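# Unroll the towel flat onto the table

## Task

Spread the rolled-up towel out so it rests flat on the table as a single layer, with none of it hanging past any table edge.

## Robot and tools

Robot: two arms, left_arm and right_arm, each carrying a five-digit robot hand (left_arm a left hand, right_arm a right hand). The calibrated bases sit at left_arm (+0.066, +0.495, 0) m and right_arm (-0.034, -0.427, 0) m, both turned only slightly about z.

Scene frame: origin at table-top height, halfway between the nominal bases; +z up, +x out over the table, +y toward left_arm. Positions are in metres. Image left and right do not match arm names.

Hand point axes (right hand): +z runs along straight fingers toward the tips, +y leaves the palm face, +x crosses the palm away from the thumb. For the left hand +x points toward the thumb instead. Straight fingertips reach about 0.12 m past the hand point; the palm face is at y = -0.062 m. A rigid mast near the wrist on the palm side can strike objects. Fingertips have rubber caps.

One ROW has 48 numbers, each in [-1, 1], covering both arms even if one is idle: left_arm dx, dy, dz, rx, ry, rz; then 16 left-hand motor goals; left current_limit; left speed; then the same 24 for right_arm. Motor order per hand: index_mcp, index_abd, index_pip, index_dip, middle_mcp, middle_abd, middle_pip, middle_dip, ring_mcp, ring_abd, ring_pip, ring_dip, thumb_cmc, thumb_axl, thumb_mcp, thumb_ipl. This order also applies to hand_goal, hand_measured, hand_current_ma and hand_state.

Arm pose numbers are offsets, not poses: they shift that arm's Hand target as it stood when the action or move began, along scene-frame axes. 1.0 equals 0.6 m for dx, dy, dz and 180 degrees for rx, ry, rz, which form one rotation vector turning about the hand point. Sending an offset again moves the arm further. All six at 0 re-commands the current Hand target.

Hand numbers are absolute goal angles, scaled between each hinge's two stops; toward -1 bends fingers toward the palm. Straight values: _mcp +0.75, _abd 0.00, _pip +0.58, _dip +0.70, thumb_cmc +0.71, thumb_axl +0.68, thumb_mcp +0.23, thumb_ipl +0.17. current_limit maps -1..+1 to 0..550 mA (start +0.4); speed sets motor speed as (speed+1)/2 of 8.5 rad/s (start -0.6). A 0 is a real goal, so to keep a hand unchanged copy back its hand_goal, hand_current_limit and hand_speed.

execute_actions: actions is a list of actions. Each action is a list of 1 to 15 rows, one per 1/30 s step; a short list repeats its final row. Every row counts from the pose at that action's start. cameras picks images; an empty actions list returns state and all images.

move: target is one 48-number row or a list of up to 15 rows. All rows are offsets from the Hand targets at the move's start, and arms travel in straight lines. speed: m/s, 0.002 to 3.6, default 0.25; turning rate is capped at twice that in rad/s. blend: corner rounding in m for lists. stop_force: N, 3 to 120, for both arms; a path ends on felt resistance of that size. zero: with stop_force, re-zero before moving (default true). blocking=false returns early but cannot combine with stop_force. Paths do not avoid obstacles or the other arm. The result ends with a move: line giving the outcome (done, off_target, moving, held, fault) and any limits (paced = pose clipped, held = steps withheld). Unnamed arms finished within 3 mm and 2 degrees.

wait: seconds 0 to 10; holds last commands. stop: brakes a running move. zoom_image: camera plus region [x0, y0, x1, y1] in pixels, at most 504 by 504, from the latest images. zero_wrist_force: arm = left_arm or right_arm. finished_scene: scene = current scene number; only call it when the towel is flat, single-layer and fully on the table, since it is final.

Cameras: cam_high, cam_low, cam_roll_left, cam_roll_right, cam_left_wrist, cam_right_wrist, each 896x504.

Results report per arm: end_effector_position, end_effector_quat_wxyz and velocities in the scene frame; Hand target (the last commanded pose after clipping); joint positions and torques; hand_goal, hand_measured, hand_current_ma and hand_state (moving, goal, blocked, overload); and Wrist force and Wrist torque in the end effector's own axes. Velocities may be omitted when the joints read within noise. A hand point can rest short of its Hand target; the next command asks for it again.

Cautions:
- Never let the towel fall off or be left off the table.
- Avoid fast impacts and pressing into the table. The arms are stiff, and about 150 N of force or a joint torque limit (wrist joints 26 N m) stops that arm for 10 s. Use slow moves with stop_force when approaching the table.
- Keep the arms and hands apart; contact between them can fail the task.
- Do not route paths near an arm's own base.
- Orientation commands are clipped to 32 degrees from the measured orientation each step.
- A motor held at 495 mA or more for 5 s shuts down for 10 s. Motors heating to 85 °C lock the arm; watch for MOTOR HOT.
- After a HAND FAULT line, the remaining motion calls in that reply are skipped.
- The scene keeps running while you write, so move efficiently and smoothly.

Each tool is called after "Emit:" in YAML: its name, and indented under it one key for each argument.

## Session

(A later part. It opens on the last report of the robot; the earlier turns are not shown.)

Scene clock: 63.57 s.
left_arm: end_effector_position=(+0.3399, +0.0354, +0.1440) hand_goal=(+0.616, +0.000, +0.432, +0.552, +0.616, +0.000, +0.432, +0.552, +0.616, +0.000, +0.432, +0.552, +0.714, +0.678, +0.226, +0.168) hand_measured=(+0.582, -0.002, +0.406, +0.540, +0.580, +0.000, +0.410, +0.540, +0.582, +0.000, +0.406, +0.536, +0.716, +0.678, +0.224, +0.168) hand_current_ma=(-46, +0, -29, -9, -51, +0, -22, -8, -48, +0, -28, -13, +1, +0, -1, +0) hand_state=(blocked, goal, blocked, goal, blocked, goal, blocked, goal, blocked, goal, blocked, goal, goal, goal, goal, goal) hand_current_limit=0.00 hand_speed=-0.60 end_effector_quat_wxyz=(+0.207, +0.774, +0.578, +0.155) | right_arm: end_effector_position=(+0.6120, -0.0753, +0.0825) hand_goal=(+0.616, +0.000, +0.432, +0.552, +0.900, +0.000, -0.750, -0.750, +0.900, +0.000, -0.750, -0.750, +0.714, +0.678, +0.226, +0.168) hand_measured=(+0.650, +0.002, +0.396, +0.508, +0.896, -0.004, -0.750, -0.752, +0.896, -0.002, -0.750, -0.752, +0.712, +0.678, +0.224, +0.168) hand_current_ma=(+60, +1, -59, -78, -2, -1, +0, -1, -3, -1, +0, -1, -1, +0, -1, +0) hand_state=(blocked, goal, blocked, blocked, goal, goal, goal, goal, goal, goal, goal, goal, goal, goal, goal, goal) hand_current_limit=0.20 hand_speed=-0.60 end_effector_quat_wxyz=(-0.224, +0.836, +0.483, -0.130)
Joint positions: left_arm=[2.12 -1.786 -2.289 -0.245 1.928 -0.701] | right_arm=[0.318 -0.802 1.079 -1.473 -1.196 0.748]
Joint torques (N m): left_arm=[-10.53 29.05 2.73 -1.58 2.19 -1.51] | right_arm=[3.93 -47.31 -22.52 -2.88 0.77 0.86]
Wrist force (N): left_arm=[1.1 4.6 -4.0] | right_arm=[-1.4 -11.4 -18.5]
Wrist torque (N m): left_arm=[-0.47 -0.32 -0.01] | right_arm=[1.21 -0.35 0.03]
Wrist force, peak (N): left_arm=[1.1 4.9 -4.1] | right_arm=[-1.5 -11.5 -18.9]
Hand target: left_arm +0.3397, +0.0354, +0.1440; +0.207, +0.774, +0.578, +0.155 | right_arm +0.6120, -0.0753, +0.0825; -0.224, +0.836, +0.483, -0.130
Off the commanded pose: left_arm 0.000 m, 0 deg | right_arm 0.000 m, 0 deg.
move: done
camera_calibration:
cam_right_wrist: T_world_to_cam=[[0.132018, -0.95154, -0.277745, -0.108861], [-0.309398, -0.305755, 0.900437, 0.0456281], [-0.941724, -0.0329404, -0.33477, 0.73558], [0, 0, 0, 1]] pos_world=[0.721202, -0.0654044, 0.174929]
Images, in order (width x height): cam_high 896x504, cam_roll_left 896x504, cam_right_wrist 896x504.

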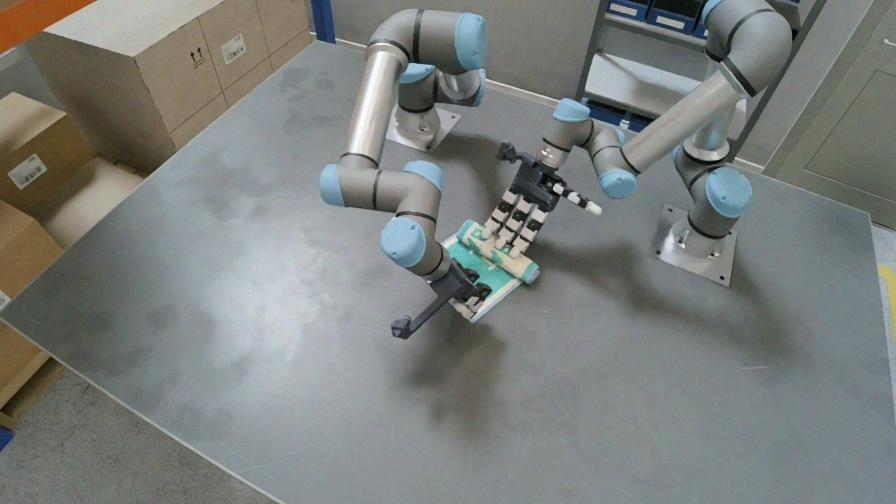

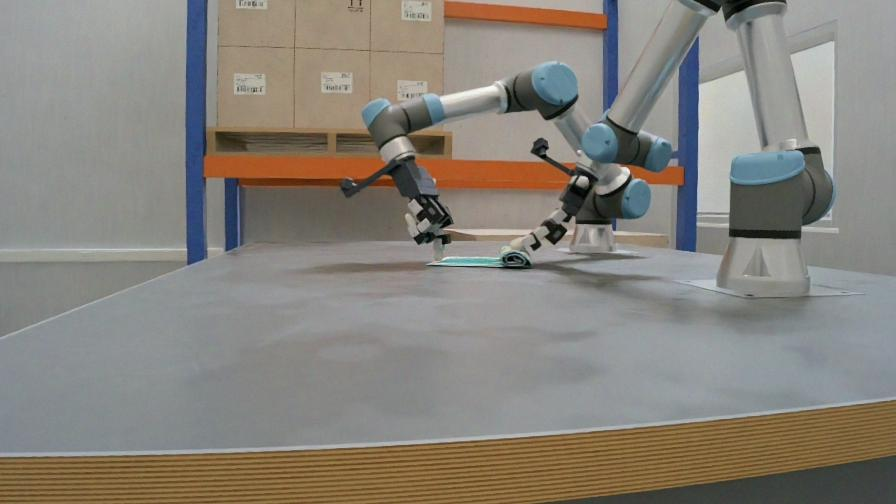

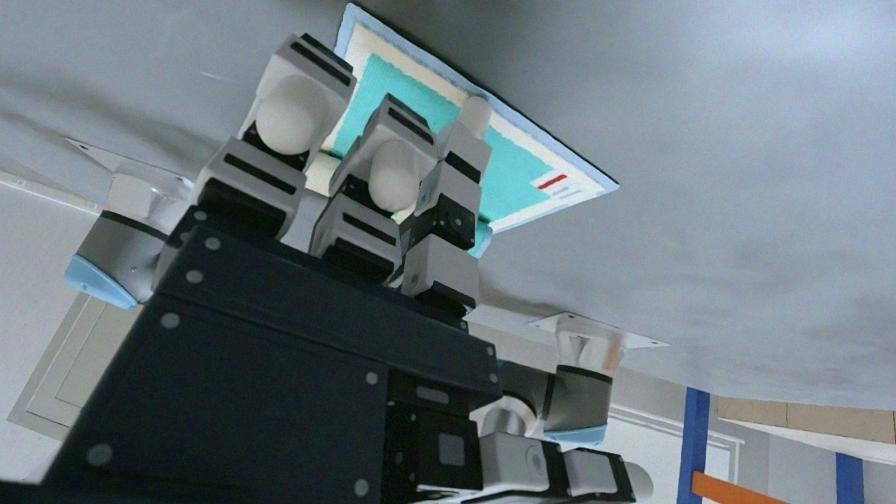

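Emit:
move:
  target:
    - [0,0,0.06,0,0,0,0.616,0,0.431,0.551,0.616,0,0.431,0.551,0.616,0,0.431,0.551,0.714,0.678,0.226,0.168,0.0,-0.6,0,0,0.0,0,0,0,0.616,0,0.431,0.551,0.9,0,-0.75,-0.75,0.9,0,-0.75,-0.75,0.714,0.678,0.226,0.168,0.2,-0.6]
    - [0.0772,-0.0102,0.05,0,0,0,0.616,0,0.431,0.551,0.616,0,0.431,0.551,0.616,0,0.431,0.551,0.714,0.678,0.226,0.168,0.0,-0.6,0,0,0.0,0,0,0,0.616,0,0.431,0.551,0.9,0,-0.75,-0.75,0.9,0,-0.75,-0.75,0.714,0.678,0.226,0.168,0.2,-0.6]
    - [0.0772,-0.0102,0.0067,0,0,0,0.616,0,0.431,0.551,0.616,0,0.431,0.551,0.616,0,0.431,0.551,0.714,0.678,0.226,0.168,0.0,-0.6,0,0,0.0,0,0,0,0.616,0,0.431,0.551,0.9,0,-0.75,-0.75,0.9,0,-0.75,-0.75,0.714,0.678,0.226,0.168,0.2,-0.6]
    - [-0.0587,0.030,-0.0017,0,0,0,0.616,0,0.431,0.551,0.616,0,0.431,0.551,0.616,0,0.431,0.551,0.714,0.678,0.226,0.168,0.0,-0.6,0,0,0.0,0,0,0,0.616,0,0.431,0.551,0.9,0,-0.75,-0.75,0.9,0,-0.75,-0.75,0.714,0.678,0.226,0.168,0.2,-0.6]
  speed: [0.12,0.12,0.06,0.06]
  blend: [0.01,0.01,0,0]
  cameras: ["cam_high","cam_roll_left","cam_right_wrist"]

Emit:
zoom_image:
  camera: "cam_roll_left"
  region: [425, 175, 585, 285]

Emit:
zoom_image:
  camera: "cam_high"
  region: [420, 190, 560, 310]

Scene clock: 67.80 s.
left_arm: end_effector_position=(+0.3046, +0.0534, +0.1430) hand_goal=(+0.616, +0.000, +0.432, +0.552, +0.616, +0.000, +0.432, +0.552, +0.616, +0.000, +0.432, +0.552, +0.714, +0.678, +0.226, +0.168) hand_measured=(+0.580, -0.002, +0.404, +0.538, +0.576, -0.002, +0.408, +0.540, +0.580, +0.000, +0.404, +0.536, +0.716, +0.678, +0.224, +0.168) hand_current_ma=(-53, +0, -32, -10, -60, +0, -25, -9, -53, +0, -30, -14, +1, +0, -1, +0) hand_state=(blocked, goal, blocked, goal, blocked, goal, blocked, goal, blocked, goal, blocked, goal, goal, goal, goal, goal) hand_current_limit=0.00 hand_speed=-0.60 end_effector_quat_wxyz=(+0.207, +0.774, +0.578, +0.155) end_effector_velocity=(-0.001, +0.001, +0.000) end_effector_angular_velocity=(+0.000, +0.000, +0.002) | right_arm: end_effector_position=(+0.6120, -0.0753, +0.0825) hand_goal=(+0.616, +0.000, +0.432, +0.552, +0.900, +0.000, -0.750, -0.750, +0.900, +0.000, -0.750, -0.750, +0.714, +0.678, +0.226, +0.168) hand_measured=(+0.650, +0.002, +0.396, +0.508, +0.896, -0.004, -0.750, -0.752, +0.896, -0.002, -0.750, -0.752, +0.712, +0.678, +0.224, +0.168) hand_current_ma=(+60, +1, -59, -78, -2, -1, +0, -1, -3, -1, +0, -1, -1, +0, -1, +0) hand_state=(blocked, goal, blocked, blocked, goal, goal, goal, goal, goal, goal, goal, goal, goal, goal, goal, goal) hand_current_limit=0.20 hand_speed=-0.60 end_effector_quat_wxyz=(-0.224, +0.836, +0.483, -0.130)
Joint positions: left_arm=[2.064 -1.736 -2.354 -0.252 1.949 -0.758] | right_arm=[0.318 -0.802 1.079 -1.473 -1.196 0.748]
Joint velocities: left_arm=[-0.003 0.001 -0.002 -0.001 0.002 -0.005] | right_arm=[within noise]
Joint torques (N m): left_arm=[-11.75 26.82 4.56 -1.76 1.63 -1.13] | right_arm=[4 -46.82 -21.8 -2.87 0.75 0.9]
Wrist force (N): left_arm=[1.2 5.8 -3.6] | right_arm=[-1.4 -11.3 -18.3]
Wrist torque (N m): left_arm=[-0.47 -0.30 -0.03] | right_arm=[1.20 -0.35 0.03]
Wrist force, peak (N): left_arm=[1.1 5.8 -3.8] | right_arm=[-1.7 -11.3 -18.9]
Hand target: left_arm +0.3045, +0.0534, +0.1430; +0.207, +0.774, +0.578, +0.155 | right_arm +0.6120, -0.0753, +0.0825; -0.224, +0.836, +0.483, -0.130
Off the commanded pose: left_arm 0.000 m, 0 deg | right_arm 0.000 m, 0 deg.
move: done
camera_calibration:
cam_right_wrist: T_world_to_cam=[[0.132018, -0.95154, -0.277745, -0.108861], [-0.309398, -0.305755, 0.900437, 0.0456281], [-0.941724, -0.0329404, -0.33477, 0.73558], [0, 0, 0, 1]] pos_world=[0.721202, -0.0654044, 0.174929]
Images, in order (width x height): cam_high 896x504, cam_roll_left 896x504, cam_right_wrist 896x504.

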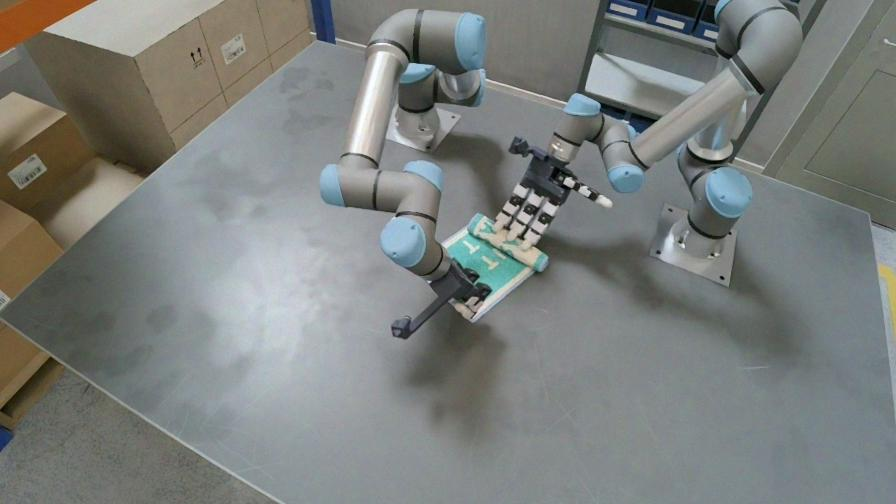

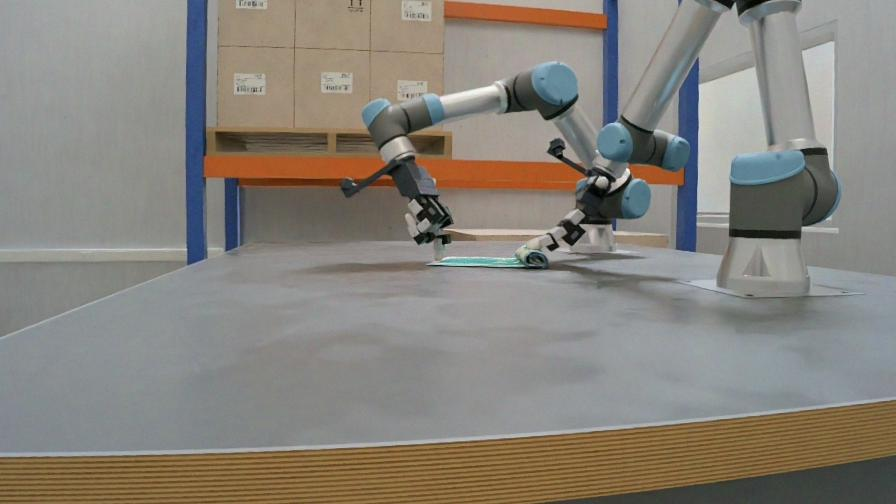

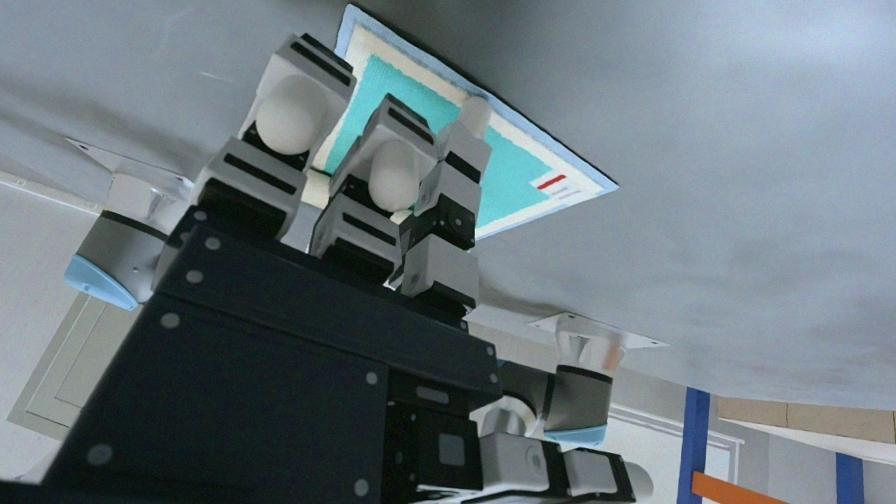

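Scaled by 3.150 from the camera's 896x504 image, which has a finer 1280x720 frame.

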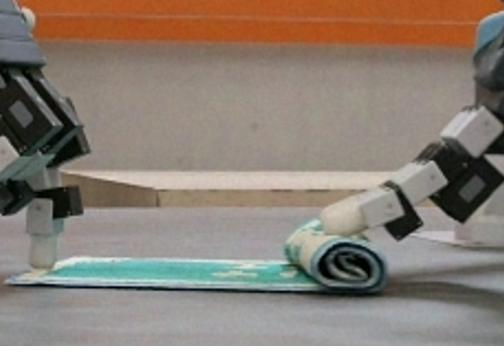

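Scaled by 3.600 from the camera's 896x504 image, which has a finer 1280x720 frame.

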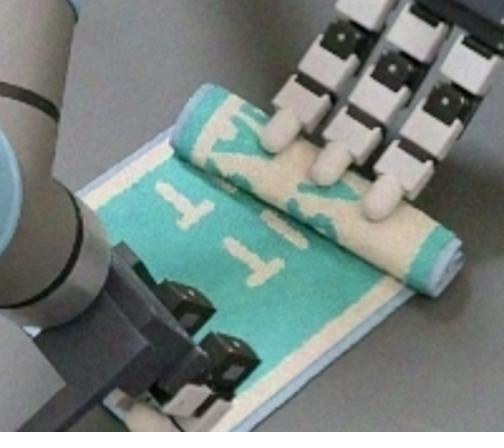

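Emit:
move:
  target:
    - [0,0,0.06,0,0,0,0.616,0,0.431,0.551,0.616,0,0.431,0.551,0.616,0,0.431,0.551,0.714,0.678,0.226,0.168,0.0,-0.6,0,0,0.0,0,0,0,0.616,0,0.431,0.551,0.9,0,-0.75,-0.75,0.9,0,-0.75,-0.75,0.714,0.678,0.226,0.168,0.2,-0.6]
    - [0.0782,-0.0168,0.05,0,0,0,0.616,0,0.431,0.551,0.616,0,0.431,0.551,0.616,0,0.431,0.551,0.714,0.678,0.226,0.168,0.0,-0.6,0,0,0.0,0,0,0,0.616,0,0.431,0.551,0.9,0,-0.75,-0.75,0.9,0,-0.75,-0.75,0.714,0.678,0.226,0.168,0.2,-0.6]
    - [0.0782,-0.0168,0.0067,0,0,0,0.616,0,0.431,0.551,0.616,0,0.431,0.551,0.616,0,0.431,0.551,0.714,0.678,0.226,0.168,0.0,-0.6,0,0,0.0,0,0,0,0.616,0,0.431,0.551,0.9,0,-0.75,-0.75,0.9,0,-0.75,-0.75,0.714,0.678,0.226,0.168,0.2,-0.6]
    - [-0.0577,0.0233,-0.0017,0,0,0,0.616,0,0.431,0.551,0.616,0,0.431,0.551,0.616,0,0.431,0.551,0.714,0.678,0.226,0.168,0.0,-0.6,0,0,0.0,0,0,0,0.616,0,0.431,0.551,0.9,0,-0.75,-0.75,0.9,0,-0.75,-0.75,0.714,0.678,0.226,0.168,0.2,-0.6]
  speed: [0.12,0.12,0.06,0.06]
  blend: [0.01,0.01,0,0]
  cameras: ["cam_high","cam_roll_left","cam_right_wrist"]

Emit:
zoom_image:
  camera: "cam_roll_left"
  region: [445, 175, 605, 285]

Emit:
zoom_image:
  camera: "cam_high"
  region: [420, 190, 560, 310]

Scene clock: 71.77 s.
left_arm: end_effector_position=(+0.2700, +0.0674, +0.1420) hand_goal=(+0.616, +0.000, +0.432, +0.552, +0.616, +0.000, +0.432, +0.552, +0.616, +0.000, +0.432, +0.552, +0.714, +0.678, +0.226, +0.168) hand_measured=(+0.596, -0.002, +0.416, +0.544, +0.594, -0.002, +0.418, +0.544, +0.598, +0.000, +0.416, +0.542, +0.716, +0.678, +0.224, +0.168) hand_current_ma=(-20, +0, -13, -4, -23, +0, -10, -4, -18, +0, -12, -5, +1, +0, -1, +0) hand_state=(goal, goal, goal, goal, blocked, goal, goal, goal, goal, goal, goal, goal, goal, goal, goal, goal) hand_current_limit=0.00 hand_speed=-0.60 end_effector_quat_wxyz=(+0.207, +0.774, +0.578, +0.155) | right_arm: end_effector_position=(+0.6120, -0.0753, +0.0825) hand_goal=(+0.616, +0.000, +0.432, +0.552, +0.900, +0.000, -0.750, -0.750, +0.900, +0.000, -0.750, -0.750, +0.714, +0.678, +0.226, +0.168) hand_measured=(+0.650, +0.002, +0.396, +0.508, +0.896, -0.004, -0.750, -0.752, +0.896, -0.002, -0.750, -0.752, +0.712, +0.678, +0.224, +0.168) hand_current_ma=(+60, +1, -59, -78, -2, -1, +0, -1, -3, -1, +0, -1, -1, +0, -1, +0) hand_state=(blocked, goal, blocked, blocked, goal, goal, goal, goal, goal, goal, goal, goal, goal, goal, goal, goal) hand_current_limit=0.20 hand_speed=-0.60 end_effector_quat_wxyz=(-0.224, +0.836, +0.483, -0.130)
Joint positions: left_arm=[1.996 -1.695 -2.399 -0.273 1.973 -0.826] | right_arm=[0.318 -0.802 1.079 -1.473 -1.196 0.748]
Joint torques (N m): left_arm=[-10.39 26.12 5.26 -0.58 2.16 -1.26] | right_arm=[3.75 -46.83 -22.39 -2.83 0.77 0.85]
Wrist force (N): left_arm=[1.4 2.7 -2.8] | right_arm=[-1.6 -11.0 -18.4]
Wrist torque (N m): left_arm=[-0.31 -0.28 0.06] | right_arm=[1.23 -0.32 0.02]
Wrist force, peak (N): left_arm=[1.3 5.9 -3.9] | right_arm=[-1.5 -11.2 -18.8]
Hand target: left_arm +0.2698, +0.0674, +0.1420; +0.207, +0.774, +0.578, +0.155 | right_arm +0.6120, -0.0753, +0.0825; -0.224, +0.836, +0.483, -0.130
Off the commanded pose: left_arm 0.000 m, 0 deg | right_arm 0.000 m, 0 deg.
move: done
camera_calibration:
cam_right_wrist: T_world_to_cam=[[0.132018, -0.95154, -0.277745, -0.108861], [-0.309398, -0.305755, 0.900437, 0.0456281], [-0.941724, -0.0329404, -0.33477, 0.73558], [0, 0, 0, 1]] pos_world=[0.721202, -0.0654044, 0.174929]
Images, in order (width x height): cam_high 896x504, cam_roll_left 896x504, cam_right_wrist 896x504.

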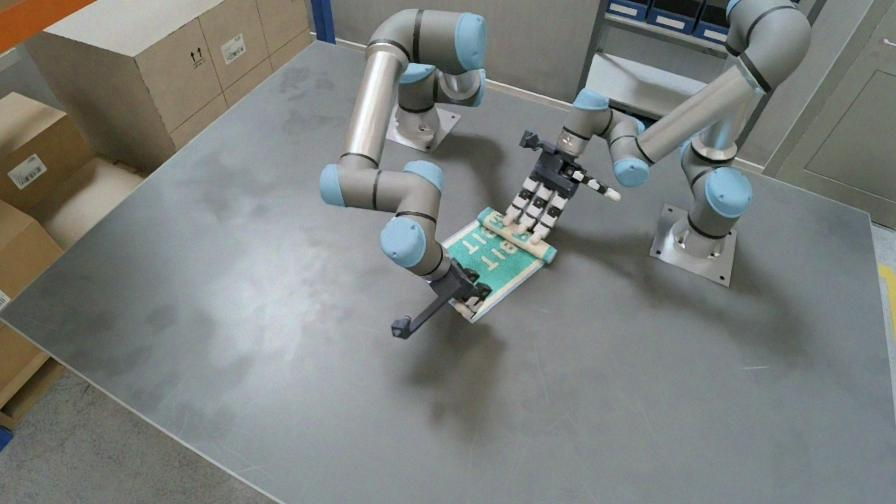

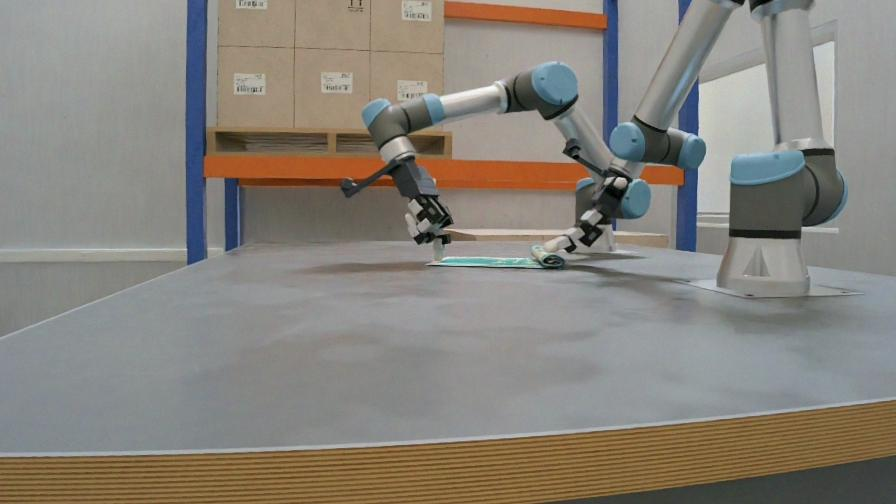

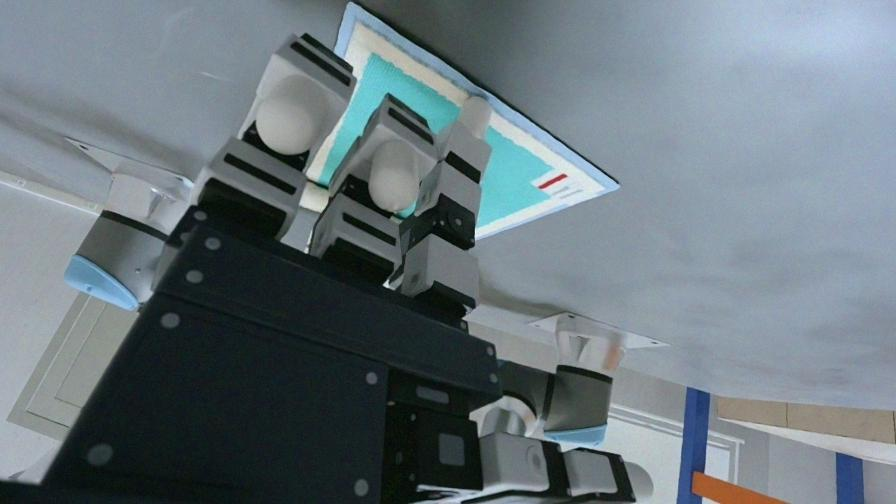

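Scaled by 3.150 from the camera's 896x504 image, which has a finer 1280x720 frame.

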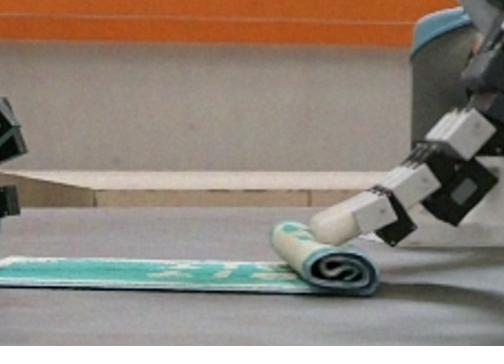

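Scaled by 3.600 from the camera's 896x504 image, which has a finer 1280x720 frame.

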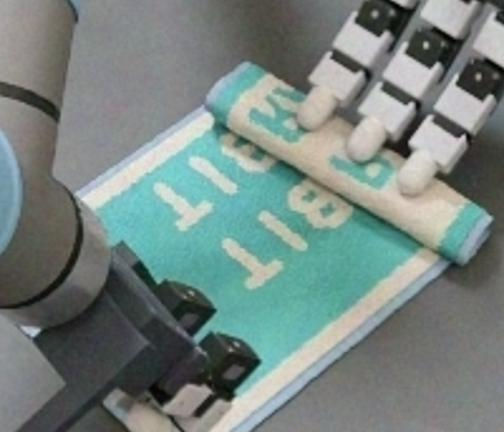

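Emit:
move:
  target:
    - [0,0,0.06,0,0,0,0.616,0,0.431,0.551,0.616,0,0.431,0.551,0.616,0,0.431,0.551,0.714,0.678,0.226,0.168,0.0,-0.6,0,0,0.0,0,0,0,0.616,0,0.431,0.551,0.9,0,-0.75,-0.75,0.9,0,-0.75,-0.75,0.714,0.678,0.226,0.168,0.2,-0.6]
    - [0.0727,-0.0192,0.05,0,0,0,0.616,0,0.431,0.551,0.616,0,0.431,0.551,0.616,0,0.431,0.551,0.714,0.678,0.226,0.168,0.0,-0.6,0,0,0.0,0,0,0,0.616,0,0.431,0.551,0.9,0,-0.75,-0.75,0.9,0,-0.75,-0.75,0.714,0.678,0.226,0.168,0.2,-0.6]
    - [0.0727,-0.0192,0.0067,0,0,0,0.616,0,0.431,0.551,0.616,0,0.431,0.551,0.616,0,0.431,0.551,0.714,0.678,0.226,0.168,0.0,-0.6,0,0,0.0,0,0,0,0.616,0,0.431,0.551,0.9,0,-0.75,-0.75,0.9,0,-0.75,-0.75,0.714,0.678,0.226,0.168,0.2,-0.6]
    - [-0.0552,0.0187,-0.0017,0,0,0,0.616,0,0.431,0.551,0.616,0,0.431,0.551,0.616,0,0.431,0.551,0.714,0.678,0.226,0.168,0.0,-0.6,0,0,0.0,0,0,0,0.616,0,0.431,0.551,0.9,0,-0.75,-0.75,0.9,0,-0.75,-0.75,0.714,0.678,0.226,0.168,0.2,-0.6]
  speed: [0.12,0.12,0.06,0.06]
  blend: [0.01,0.01,0,0]
  cameras: ["cam_high","cam_roll_left","cam_right_wrist"]

Emit:
zoom_image:
  camera: "cam_roll_left"
  region: [465, 175, 625, 285]

Emit:
zoom_image:
  camera: "cam_high"
  region: [430, 180, 570, 300]

Scene clock: 75.83 s.
left_arm: end_effector_position=(+0.2368, +0.0786, +0.1410) hand_goal=(+0.616, +0.000, +0.432, +0.552, +0.616, +0.000, +0.432, +0.552, +0.616, +0.000, +0.432, +0.552, +0.714, +0.678, +0.226, +0.168) hand_measured=(+0.590, -0.002, +0.410, +0.542, +0.596, -0.002, +0.416, +0.542, +0.608, +0.000, +0.420, +0.540, +0.716, +0.678, +0.224, +0.168) hand_current_ma=(-30, +0, -21, -6, -20, +0, -14, -5, -5, +0, -8, -7, +1, +0, -1, +0) hand_state=(blocked, goal, blocked, goal, goal, goal, goal, goal, goal, goal, goal, goal, goal, goal, goal, goal) hand_current_limit=0.00 hand_speed=-0.60 end_effector_quat_wxyz=(+0.207, +0.774, +0.578, +0.155) | right_arm: end_effector_position=(+0.6120, -0.0753, +0.0825) hand_goal=(+0.616, +0.000, +0.432, +0.552, +0.900, +0.000, -0.750, -0.750, +0.900, +0.000, -0.750, -0.750, +0.714, +0.678, +0.226, +0.168) hand_measured=(+0.650, +0.002, +0.396, +0.508, +0.896, -0.004, -0.750, -0.752, +0.896, -0.002, -0.750, -0.752, +0.712, +0.678, +0.224, +0.168) hand_current_ma=(+60, +1, -59, -78, -2, -1, +0, -1, -3, -1, +0, -1, -1, +0, -1, +0) hand_state=(blocked, goal, blocked, blocked, goal, goal, goal, goal, goal, goal, goal, goal, goal, goal, goal, goal) hand_current_limit=0.20 hand_speed=-0.60 end_effector_quat_wxyz=(-0.224, +0.836, +0.483, -0.130)
Joint positions: left_arm=[1.922 -1.663 -2.43 -0.306 1.997 -0.903] | right_arm=[0.318 -0.802 1.079 -1.473 -1.196 0.748]
Joint torques (N m): left_arm=[-8.93 24.98 6.14 -0.57 2.57 -1.6] | right_arm=[4.11 -46.85 -21.57 -2.82 0.67 0.96]
Wrist force (N): left_arm=[1.1 0.8 -2.4] | right_arm=[-1.6 -11.2 -18.5]
Wrist torque (N m): left_arm=[-0.19 -0.28 0.09] | right_arm=[1.22 -0.32 0.02]
Wrist force, peak (N): left_arm=[1.4 4.3 -2.9] | right_arm=[-1.5 -11.3 -18.9]
Hand target: left_arm +0.2367, +0.0786, +0.1410; +0.207, +0.774, +0.578, +0.155 | right_arm +0.6120, -0.0753, +0.0825; -0.224, +0.836, +0.483, -0.130
Off the commanded pose: left_arm 0.000 m, 0 deg | right_arm 0.000 m, 0 deg.
move: done
camera_calibration:
cam_right_wrist: T_world_to_cam=[[0.132018, -0.95154, -0.277745, -0.108861], [-0.309398, -0.305755, 0.900437, 0.0456281], [-0.941724, -0.0329404, -0.33477, 0.73558], [0, 0, 0, 1]] pos_world=[0.721202, -0.0654044, 0.174929]
Images, in order (width x height): cam_high 896x504, cam_roll_left 896x504, cam_right_wrist 896x504.

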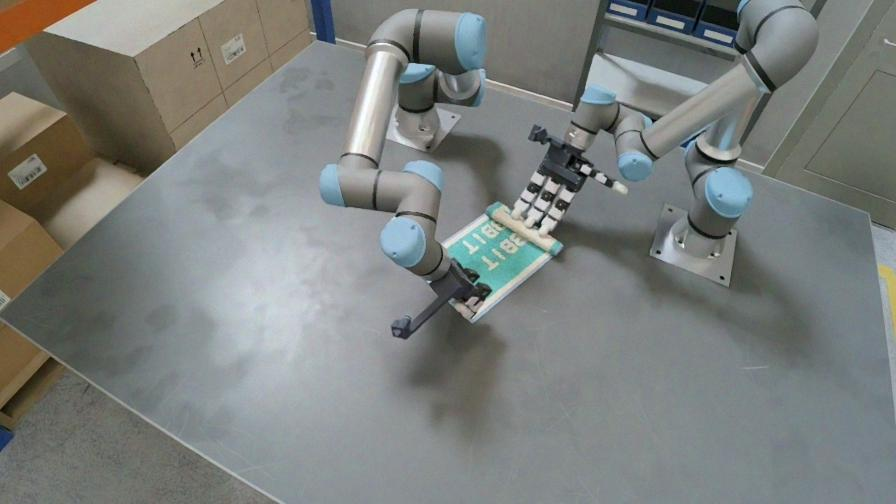

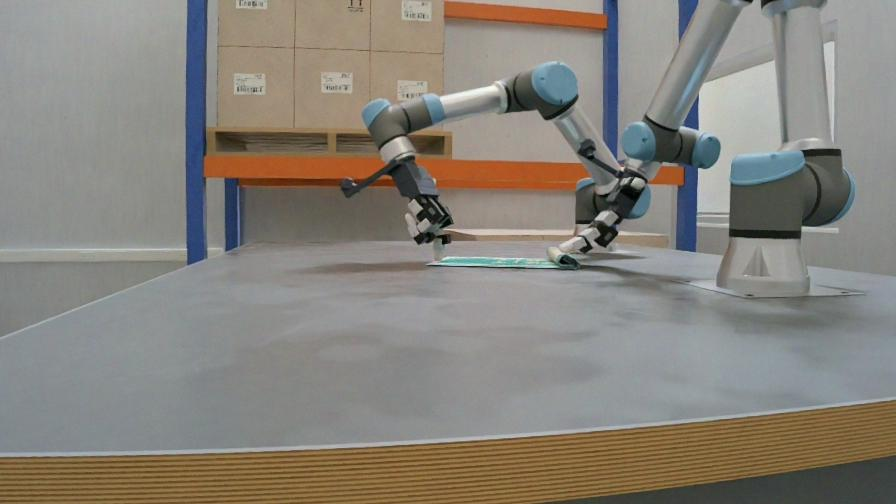

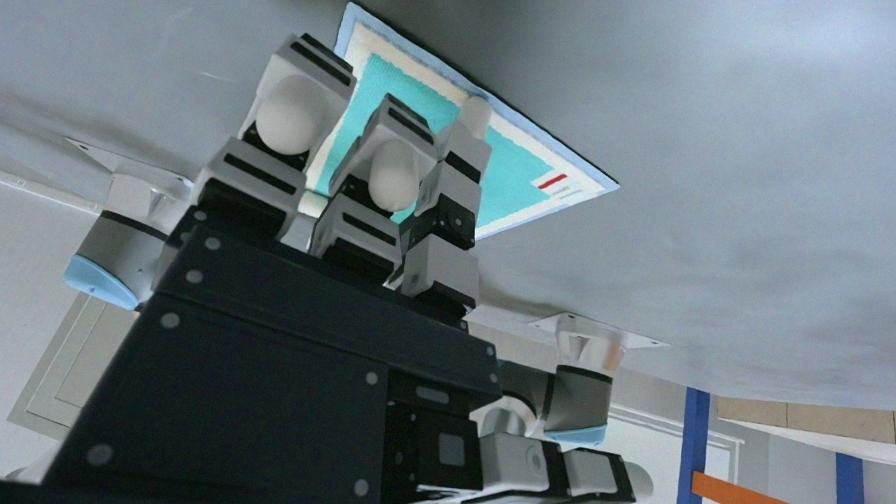

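Scaled by 3.150 from the camera's 896x504 image, which has a finer 1280x720 frame.

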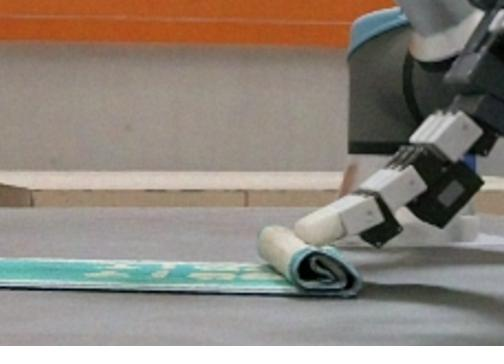

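Scaled by 3.600 from the camera's 896x504 image, which has a finer 1280x720 frame.

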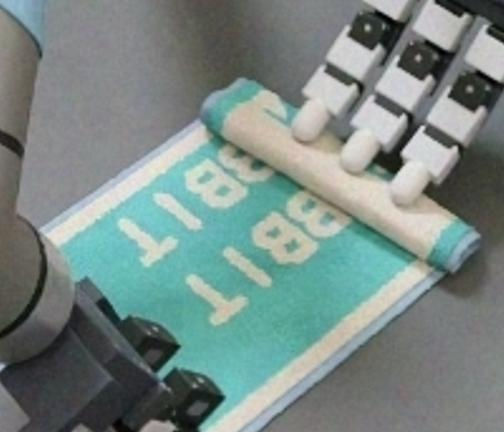

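Emit:
move:
  target:
    - [0,0,0.06,0,0,0,0.616,0,0.431,0.551,0.616,0,0.431,0.551,0.616,0,0.431,0.551,0.714,0.678,0.226,0.168,0.0,-0.6,0,0,0.0,0,0,0,0.616,0,0.431,0.551,0.9,0,-0.75,-0.75,0.9,0,-0.75,-0.75,0.714,0.678,0.226,0.168,0.2,-0.6]
    - [0.0663,-0.0222,0.05,0,0,0,0.616,0,0.431,0.551,0.616,0,0.431,0.551,0.616,0,0.431,0.551,0.714,0.678,0.226,0.168,0.0,-0.6,0,0,0.0,0,0,0,0.616,0,0.431,0.551,0.9,0,-0.75,-0.75,0.9,0,-0.75,-0.75,0.714,0.678,0.226,0.168,0.2,-0.6]
    - [0.0663,-0.0222,0.0067,0,0,0,0.616,0,0.431,0.551,0.616,0,0.431,0.551,0.616,0,0.431,0.551,0.714,0.678,0.226,0.168,0.0,-0.6,0,0,0.0,0,0,0,0.616,0,0.431,0.551,0.9,0,-0.75,-0.75,0.9,0,-0.75,-0.75,0.714,0.678,0.226,0.168,0.2,-0.6]
    - [-0.0613,0.0157,-0.0025,0,0,0,0.616,0,0.431,0.551,0.616,0,0.431,0.551,0.616,0,0.431,0.551,0.714,0.678,0.226,0.168,0.0,-0.6,0,0,0.0,0,0,0,0.616,0,0.431,0.551,0.9,0,-0.75,-0.75,0.9,0,-0.75,-0.75,0.714,0.678,0.226,0.168,0.2,-0.6]
  speed: [0.12,0.12,0.06,0.06]
  blend: [0.01,0.01,0,0]
  cameras: ["cam_high","cam_roll_left","cam_left_wrist"]

Emit:
zoom_image:
  camera: "cam_roll_left"
  region: [485, 175, 645, 285]

Emit:
zoom_image:
  camera: "cam_high"
  region: [440, 170, 580, 290]

Scene clock: 79.93 s.
left_arm: end_effector_position=(+0.2001, +0.0880, +0.1395) hand_goal=(+0.616, +0.000, +0.432, +0.552, +0.616, +0.000, +0.432, +0.552, +0.616, +0.000, +0.432, +0.552, +0.714, +0.678, +0.226, +0.168) hand_measured=(+0.620, -0.002, +0.430, +0.550, +0.620, -0.002, +0.432, +0.550, +0.620, +0.000, +0.432, +0.550, +0.716, +0.678, +0.224, +0.168) hand_current_ma=(+1, +0, +0, -1, +2, +0, +0, -1, +1, +0, +0, -1, +1, +0, -1, +0) hand_state=(goal, goal, goal, goal, goal, goal, goal, goal, goal, goal, goal, goal, goal, goal, goal, goal) hand_current_limit=0.00 hand_speed=-0.60 end_effector_quat_wxyz=(+0.207, +0.774, +0.578, +0.155) | right_arm: end_effector_position=(+0.6120, -0.0753, +0.0825) hand_goal=(+0.616, +0.000, +0.432, +0.552, +0.900, +0.000, -0.750, -0.750, +0.900, +0.000, -0.750, -0.750, +0.714, +0.678, +0.226, +0.168) hand_measured=(+0.650, +0.002, +0.396, +0.508, +0.896, -0.004, -0.750, -0.752, +0.896, -0.002, -0.750, -0.752, +0.712, +0.678, +0.224, +0.168) hand_current_ma=(+60, +1, -59, -78, -2, -1, +0, -1, -3, -1, +0, -1, -1, +0, -1, +0) hand_state=(blocked, goal, blocked, blocked, goal, goal, goal, goal, goal, goal, goal, goal, goal, goal, goal, goal) hand_current_limit=0.20 hand_speed=-0.60 end_effector_quat_wxyz=(-0.224, +0.836, +0.483, -0.130)
Joint positions: left_arm=[1.83 -1.639 -2.446 -0.355 2.024 -1] | right_arm=[0.318 -0.802 1.079 -1.473 -1.196 0.748]
Joint torques (N m): left_arm=[-10.29 26.05 7.66 -0.18 3.27 -1.54] | right_arm=[3.89 -46.22 -21.71 -2.81 0.52 0.99]
Wrist force (N): left_arm=[1.6 -0.8 -0.8] | right_arm=[-1.6 -11.1 -18.4]
Wrist torque (N m): left_arm=[-0.18 -0.21 0.17] | right_arm=[1.21 -0.32 0.02]
Wrist force, peak (N): left_arm=[1.1 1.0 -2.7] | right_arm=[-1.7 -11.2 -18.9]
Hand target: left_arm +0.1999, +0.0880, +0.1395; +0.207, +0.774, +0.578, +0.155 | right_arm +0.6120, -0.0753, +0.0825; -0.224, +0.836, +0.483, -0.130
Off the commanded pose: left_arm 0.000 m, 0 deg | right_arm 0.000 m, 0 deg.
move: done
camera_calibration:
cam_left_wrist: T_world_to_cam=[[-0.770447, -0.569575, -0.28635, 0.207804], [-0.636634, 0.663951, 0.392258, -0.0333003], [-0.0332974, 0.484514, -0.874149, 0.206686], [0, 0, 0, 1]] pos_world=[0.145784, 0.0403272, 0.253242]
Images, in order (width x height): cam_high 896x504, cam_roll_left 896x504, cam_left_wrist 896x504.

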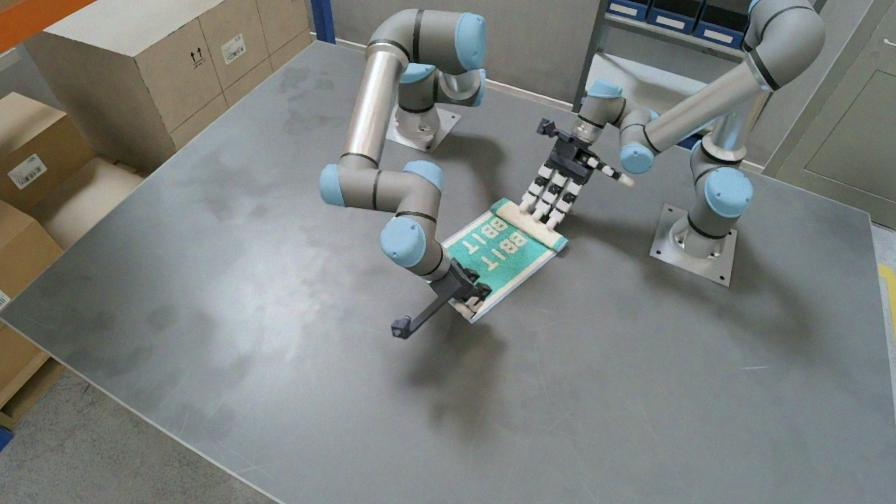

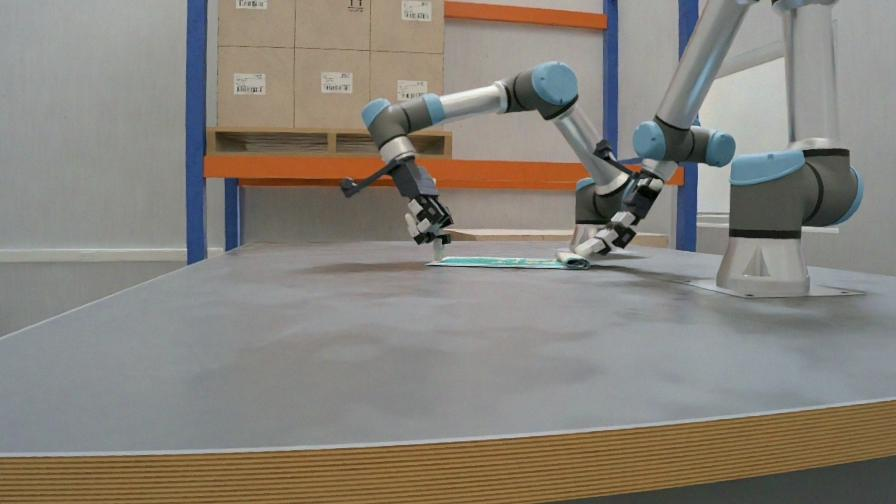

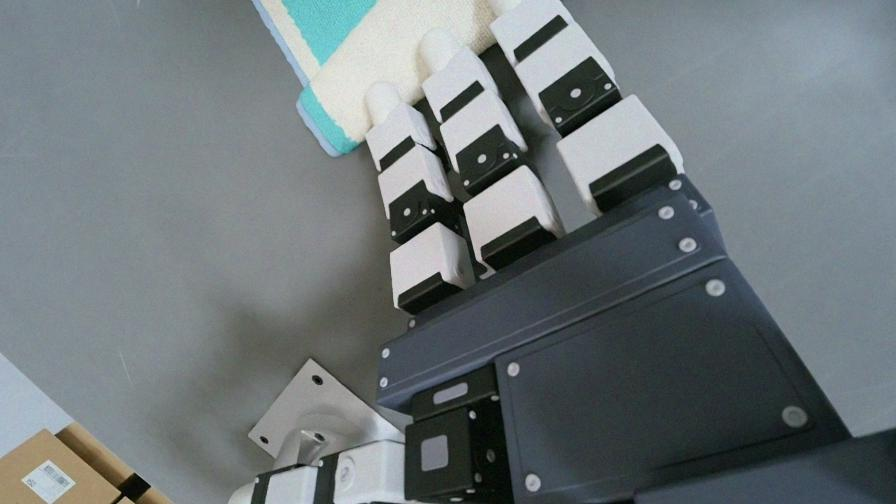

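Scaled by 3.150 from the camera's 896x504 image, which has a finer 1280x720 frame.

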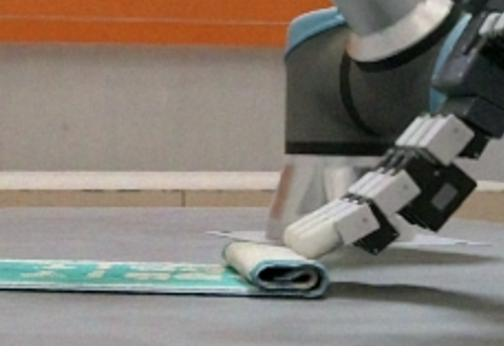

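Scaled by 3.600 from the camera's 896x504 image, which has a finer 1280x720 frame.

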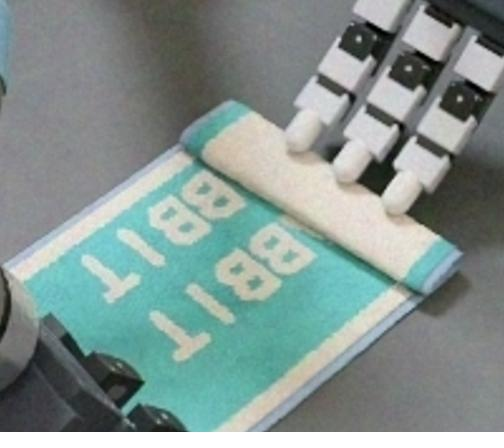

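Emit:
move:
  target:
    - [0,0,0.06,0,0,0,0.616,0,0.431,0.551,0.616,0,0.431,0.551,0.616,0,0.431,0.551,0.714,0.678,0.226,0.168,0.0,-0.6,0,0,0.0,0,0,0,0.616,0,0.431,0.551,0.9,0,-0.75,-0.75,0.9,0,-0.75,-0.75,0.714,0.678,0.226,0.168,0.2,-0.6]
    - [0.0725,-0.0228,0.05,0,0,0,0.616,0,0.431,0.551,0.616,0,0.431,0.551,0.616,0,0.431,0.551,0.714,0.678,0.226,0.168,0.0,-0.6,0,0,0.0,0,0,0,0.616,0,0.431,0.551,0.9,0,-0.75,-0.75,0.9,0,-0.75,-0.75,0.714,0.678,0.226,0.168,0.2,-0.6]
    - [0.0725,-0.0228,0.0015,0,0,0,0.616,0,0.431,0.551,0.616,0,0.431,0.551,0.616,0,0.431,0.551,0.714,0.678,0.226,0.168,0.0,-0.6,0,0,0.0,0,0,0,0.616,0,0.431,0.551,0.9,0,-0.75,-0.75,0.9,0,-0.75,-0.75,0.714,0.678,0.226,0.168,0.2,-0.6]
    - [-0.0393,0.0103,-0.0075,0,0,0,0.616,0,0.431,0.551,0.616,0,0.431,0.551,0.616,0,0.431,0.551,0.714,0.678,0.226,0.168,0.0,-0.6,0,0,0.0,0,0,0,0.616,0,0.431,0.551,0.9,0,-0.75,-0.75,0.9,0,-0.75,-0.75,0.714,0.678,0.226,0.168,0.2,-0.6]
  speed: [0.12,0.12,0.06,0.06]
  blend: [0.01,0.01,0,0]
  cameras: ["cam_high","cam_roll_left","cam_left_wrist"]

Emit:
zoom_image:
  camera: "cam_roll_left"
  region: [505, 195, 665, 285]

Emit:
zoom_image:
  camera: "cam_high"
  region: [440, 170, 580, 290]

Scene clock: 83.87 s.
left_arm: end_effector_position=(+0.1765, +0.0942, +0.1350) hand_goal=(+0.616, +0.000, +0.432, +0.552, +0.616, +0.000, +0.432, +0.552, +0.616, +0.000, +0.432, +0.552, +0.714, +0.678, +0.226, +0.168) hand_measured=(+0.620, -0.002, +0.432, +0.550, +0.620, -0.002, +0.432, +0.550, +0.620, +0.000, +0.432, +0.550, +0.716, +0.678, +0.224, +0.168) hand_current_ma=(+2, +0, +0, -1, +2, +0, +0, -1, +1, +0, +0, -1, +1, +0, -1, +0) hand_state=(goal, goal, goal, goal, goal, goal, goal, goal, goal, goal, goal, goal, goal, goal, goal, goal) hand_current_limit=0.00 hand_speed=-0.60 end_effector_quat_wxyz=(+0.207, +0.774, +0.578, +0.155) | right_arm: end_effector_position=(+0.6120, -0.0753, +0.0825) hand_goal=(+0.616, +0.000, +0.432, +0.552, +0.900, +0.000, -0.750, -0.750, +0.900, +0.000, -0.750, -0.750, +0.714, +0.678, +0.226, +0.168) hand_measured=(+0.650, +0.002, +0.396, +0.508, +0.896, -0.004, -0.750, -0.752, +0.896, -0.002, -0.750, -0.752, +0.712, +0.678, +0.224, +0.168) hand_current_ma=(+60, +1, -59, -78, -2, -1, +0, -1, -3, -1, +0, -1, -1, +0, -1, +0) hand_state=(blocked, goal, blocked, blocked, goal, goal, goal, goal, goal, goal, goal, goal, goal, goal, goal, goal) hand_current_limit=0.20 hand_speed=-0.60 end_effector_quat_wxyz=(-0.224, +0.836, +0.483, -0.130)
Joint positions: left_arm=[1.767 -1.638 -2.455 -0.377 2.04 -1.068] | right_arm=[0.318 -0.802 1.079 -1.473 -1.196 0.748]
Joint torques (N m): left_arm=[-7.83 25.87 7.41 0.2 3.23 -1.4] | right_arm=[3.87 -46.61 -21.61 -2.67 0.68 0.92]
Wrist force (N): left_arm=[1.5 -0.6 -0.9] | right_arm=[-1.5 -11.3 -18.8]
Wrist torque (N m): left_arm=[-0.13 -0.19 0.17] | right_arm=[1.21 -0.33 0.02]
Wrist force, peak (N): left_arm=[1.8 -0.8 -1.5] | right_arm=[-1.5 -11.1 -19.0]
Hand target: left_arm +0.1764, +0.0942, +0.1350; +0.207, +0.774, +0.578, +0.155 | right_arm +0.6120, -0.0753, +0.0825; -0.224, +0.836, +0.483, -0.130
Off the commanded pose: left_arm 0.000 m, 0 deg | right_arm 0.000 m, 0 deg.
move: done
camera_calibration:
cam_left_wrist: T_world_to_cam=[[-0.770447, -0.569575, -0.28635, 0.191864], [-0.636634, 0.663951, 0.392258, -0.0506762], [-0.0332974, 0.484514, -0.874149, 0.198963], [0, 0, 0, 1]] pos_world=[0.122184, 0.0465272, 0.248742]
Images, in order (width x height): cam_high 896x504, cam_roll_left 896x504, cam_left_wrist 896x504.

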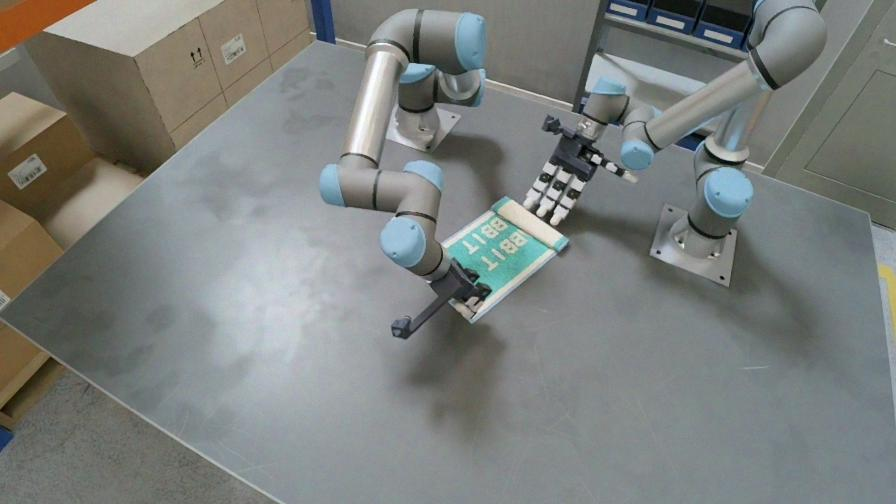

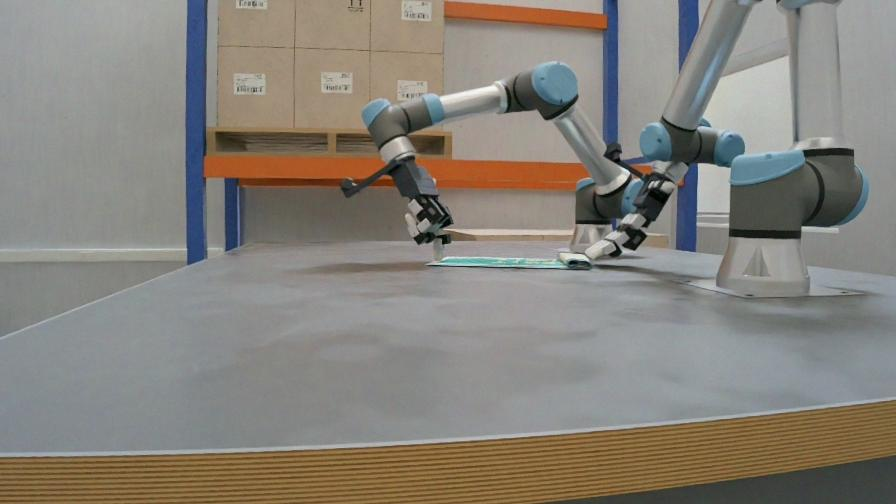

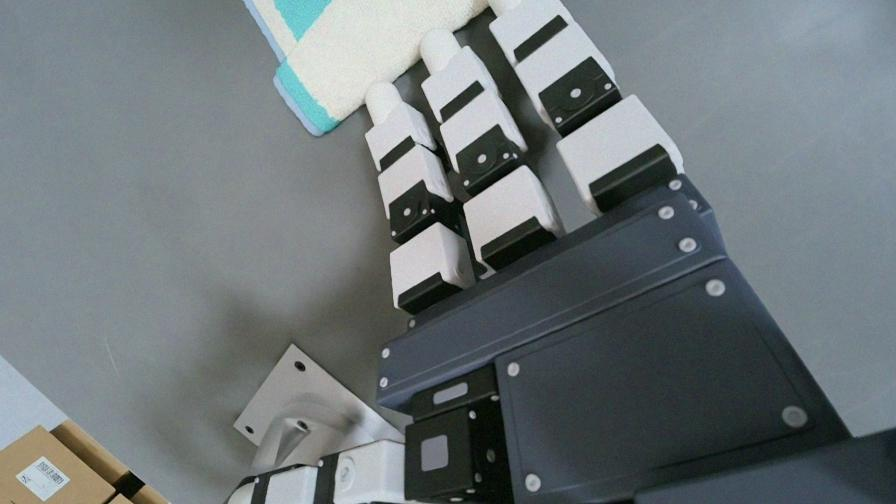

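Scaled by 3.150 from the camera's 896x504 image, which has a finer 1280x720 frame.

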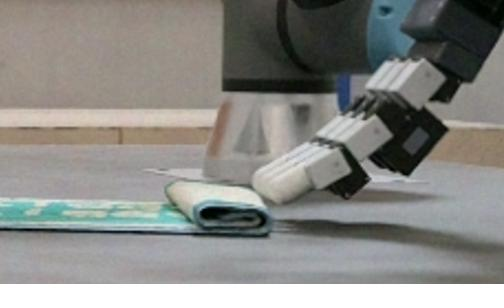

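Scaled by 3.600 from the camera's 896x504 image, which has a finer 1280x720 frame.

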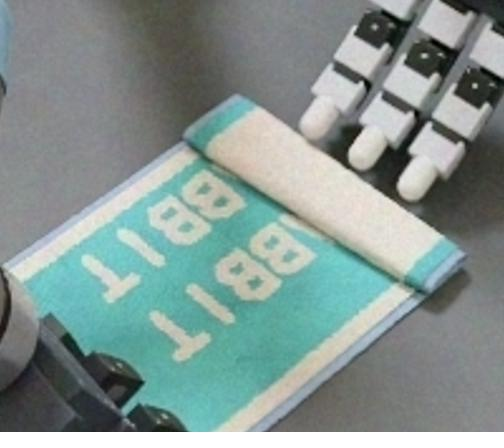

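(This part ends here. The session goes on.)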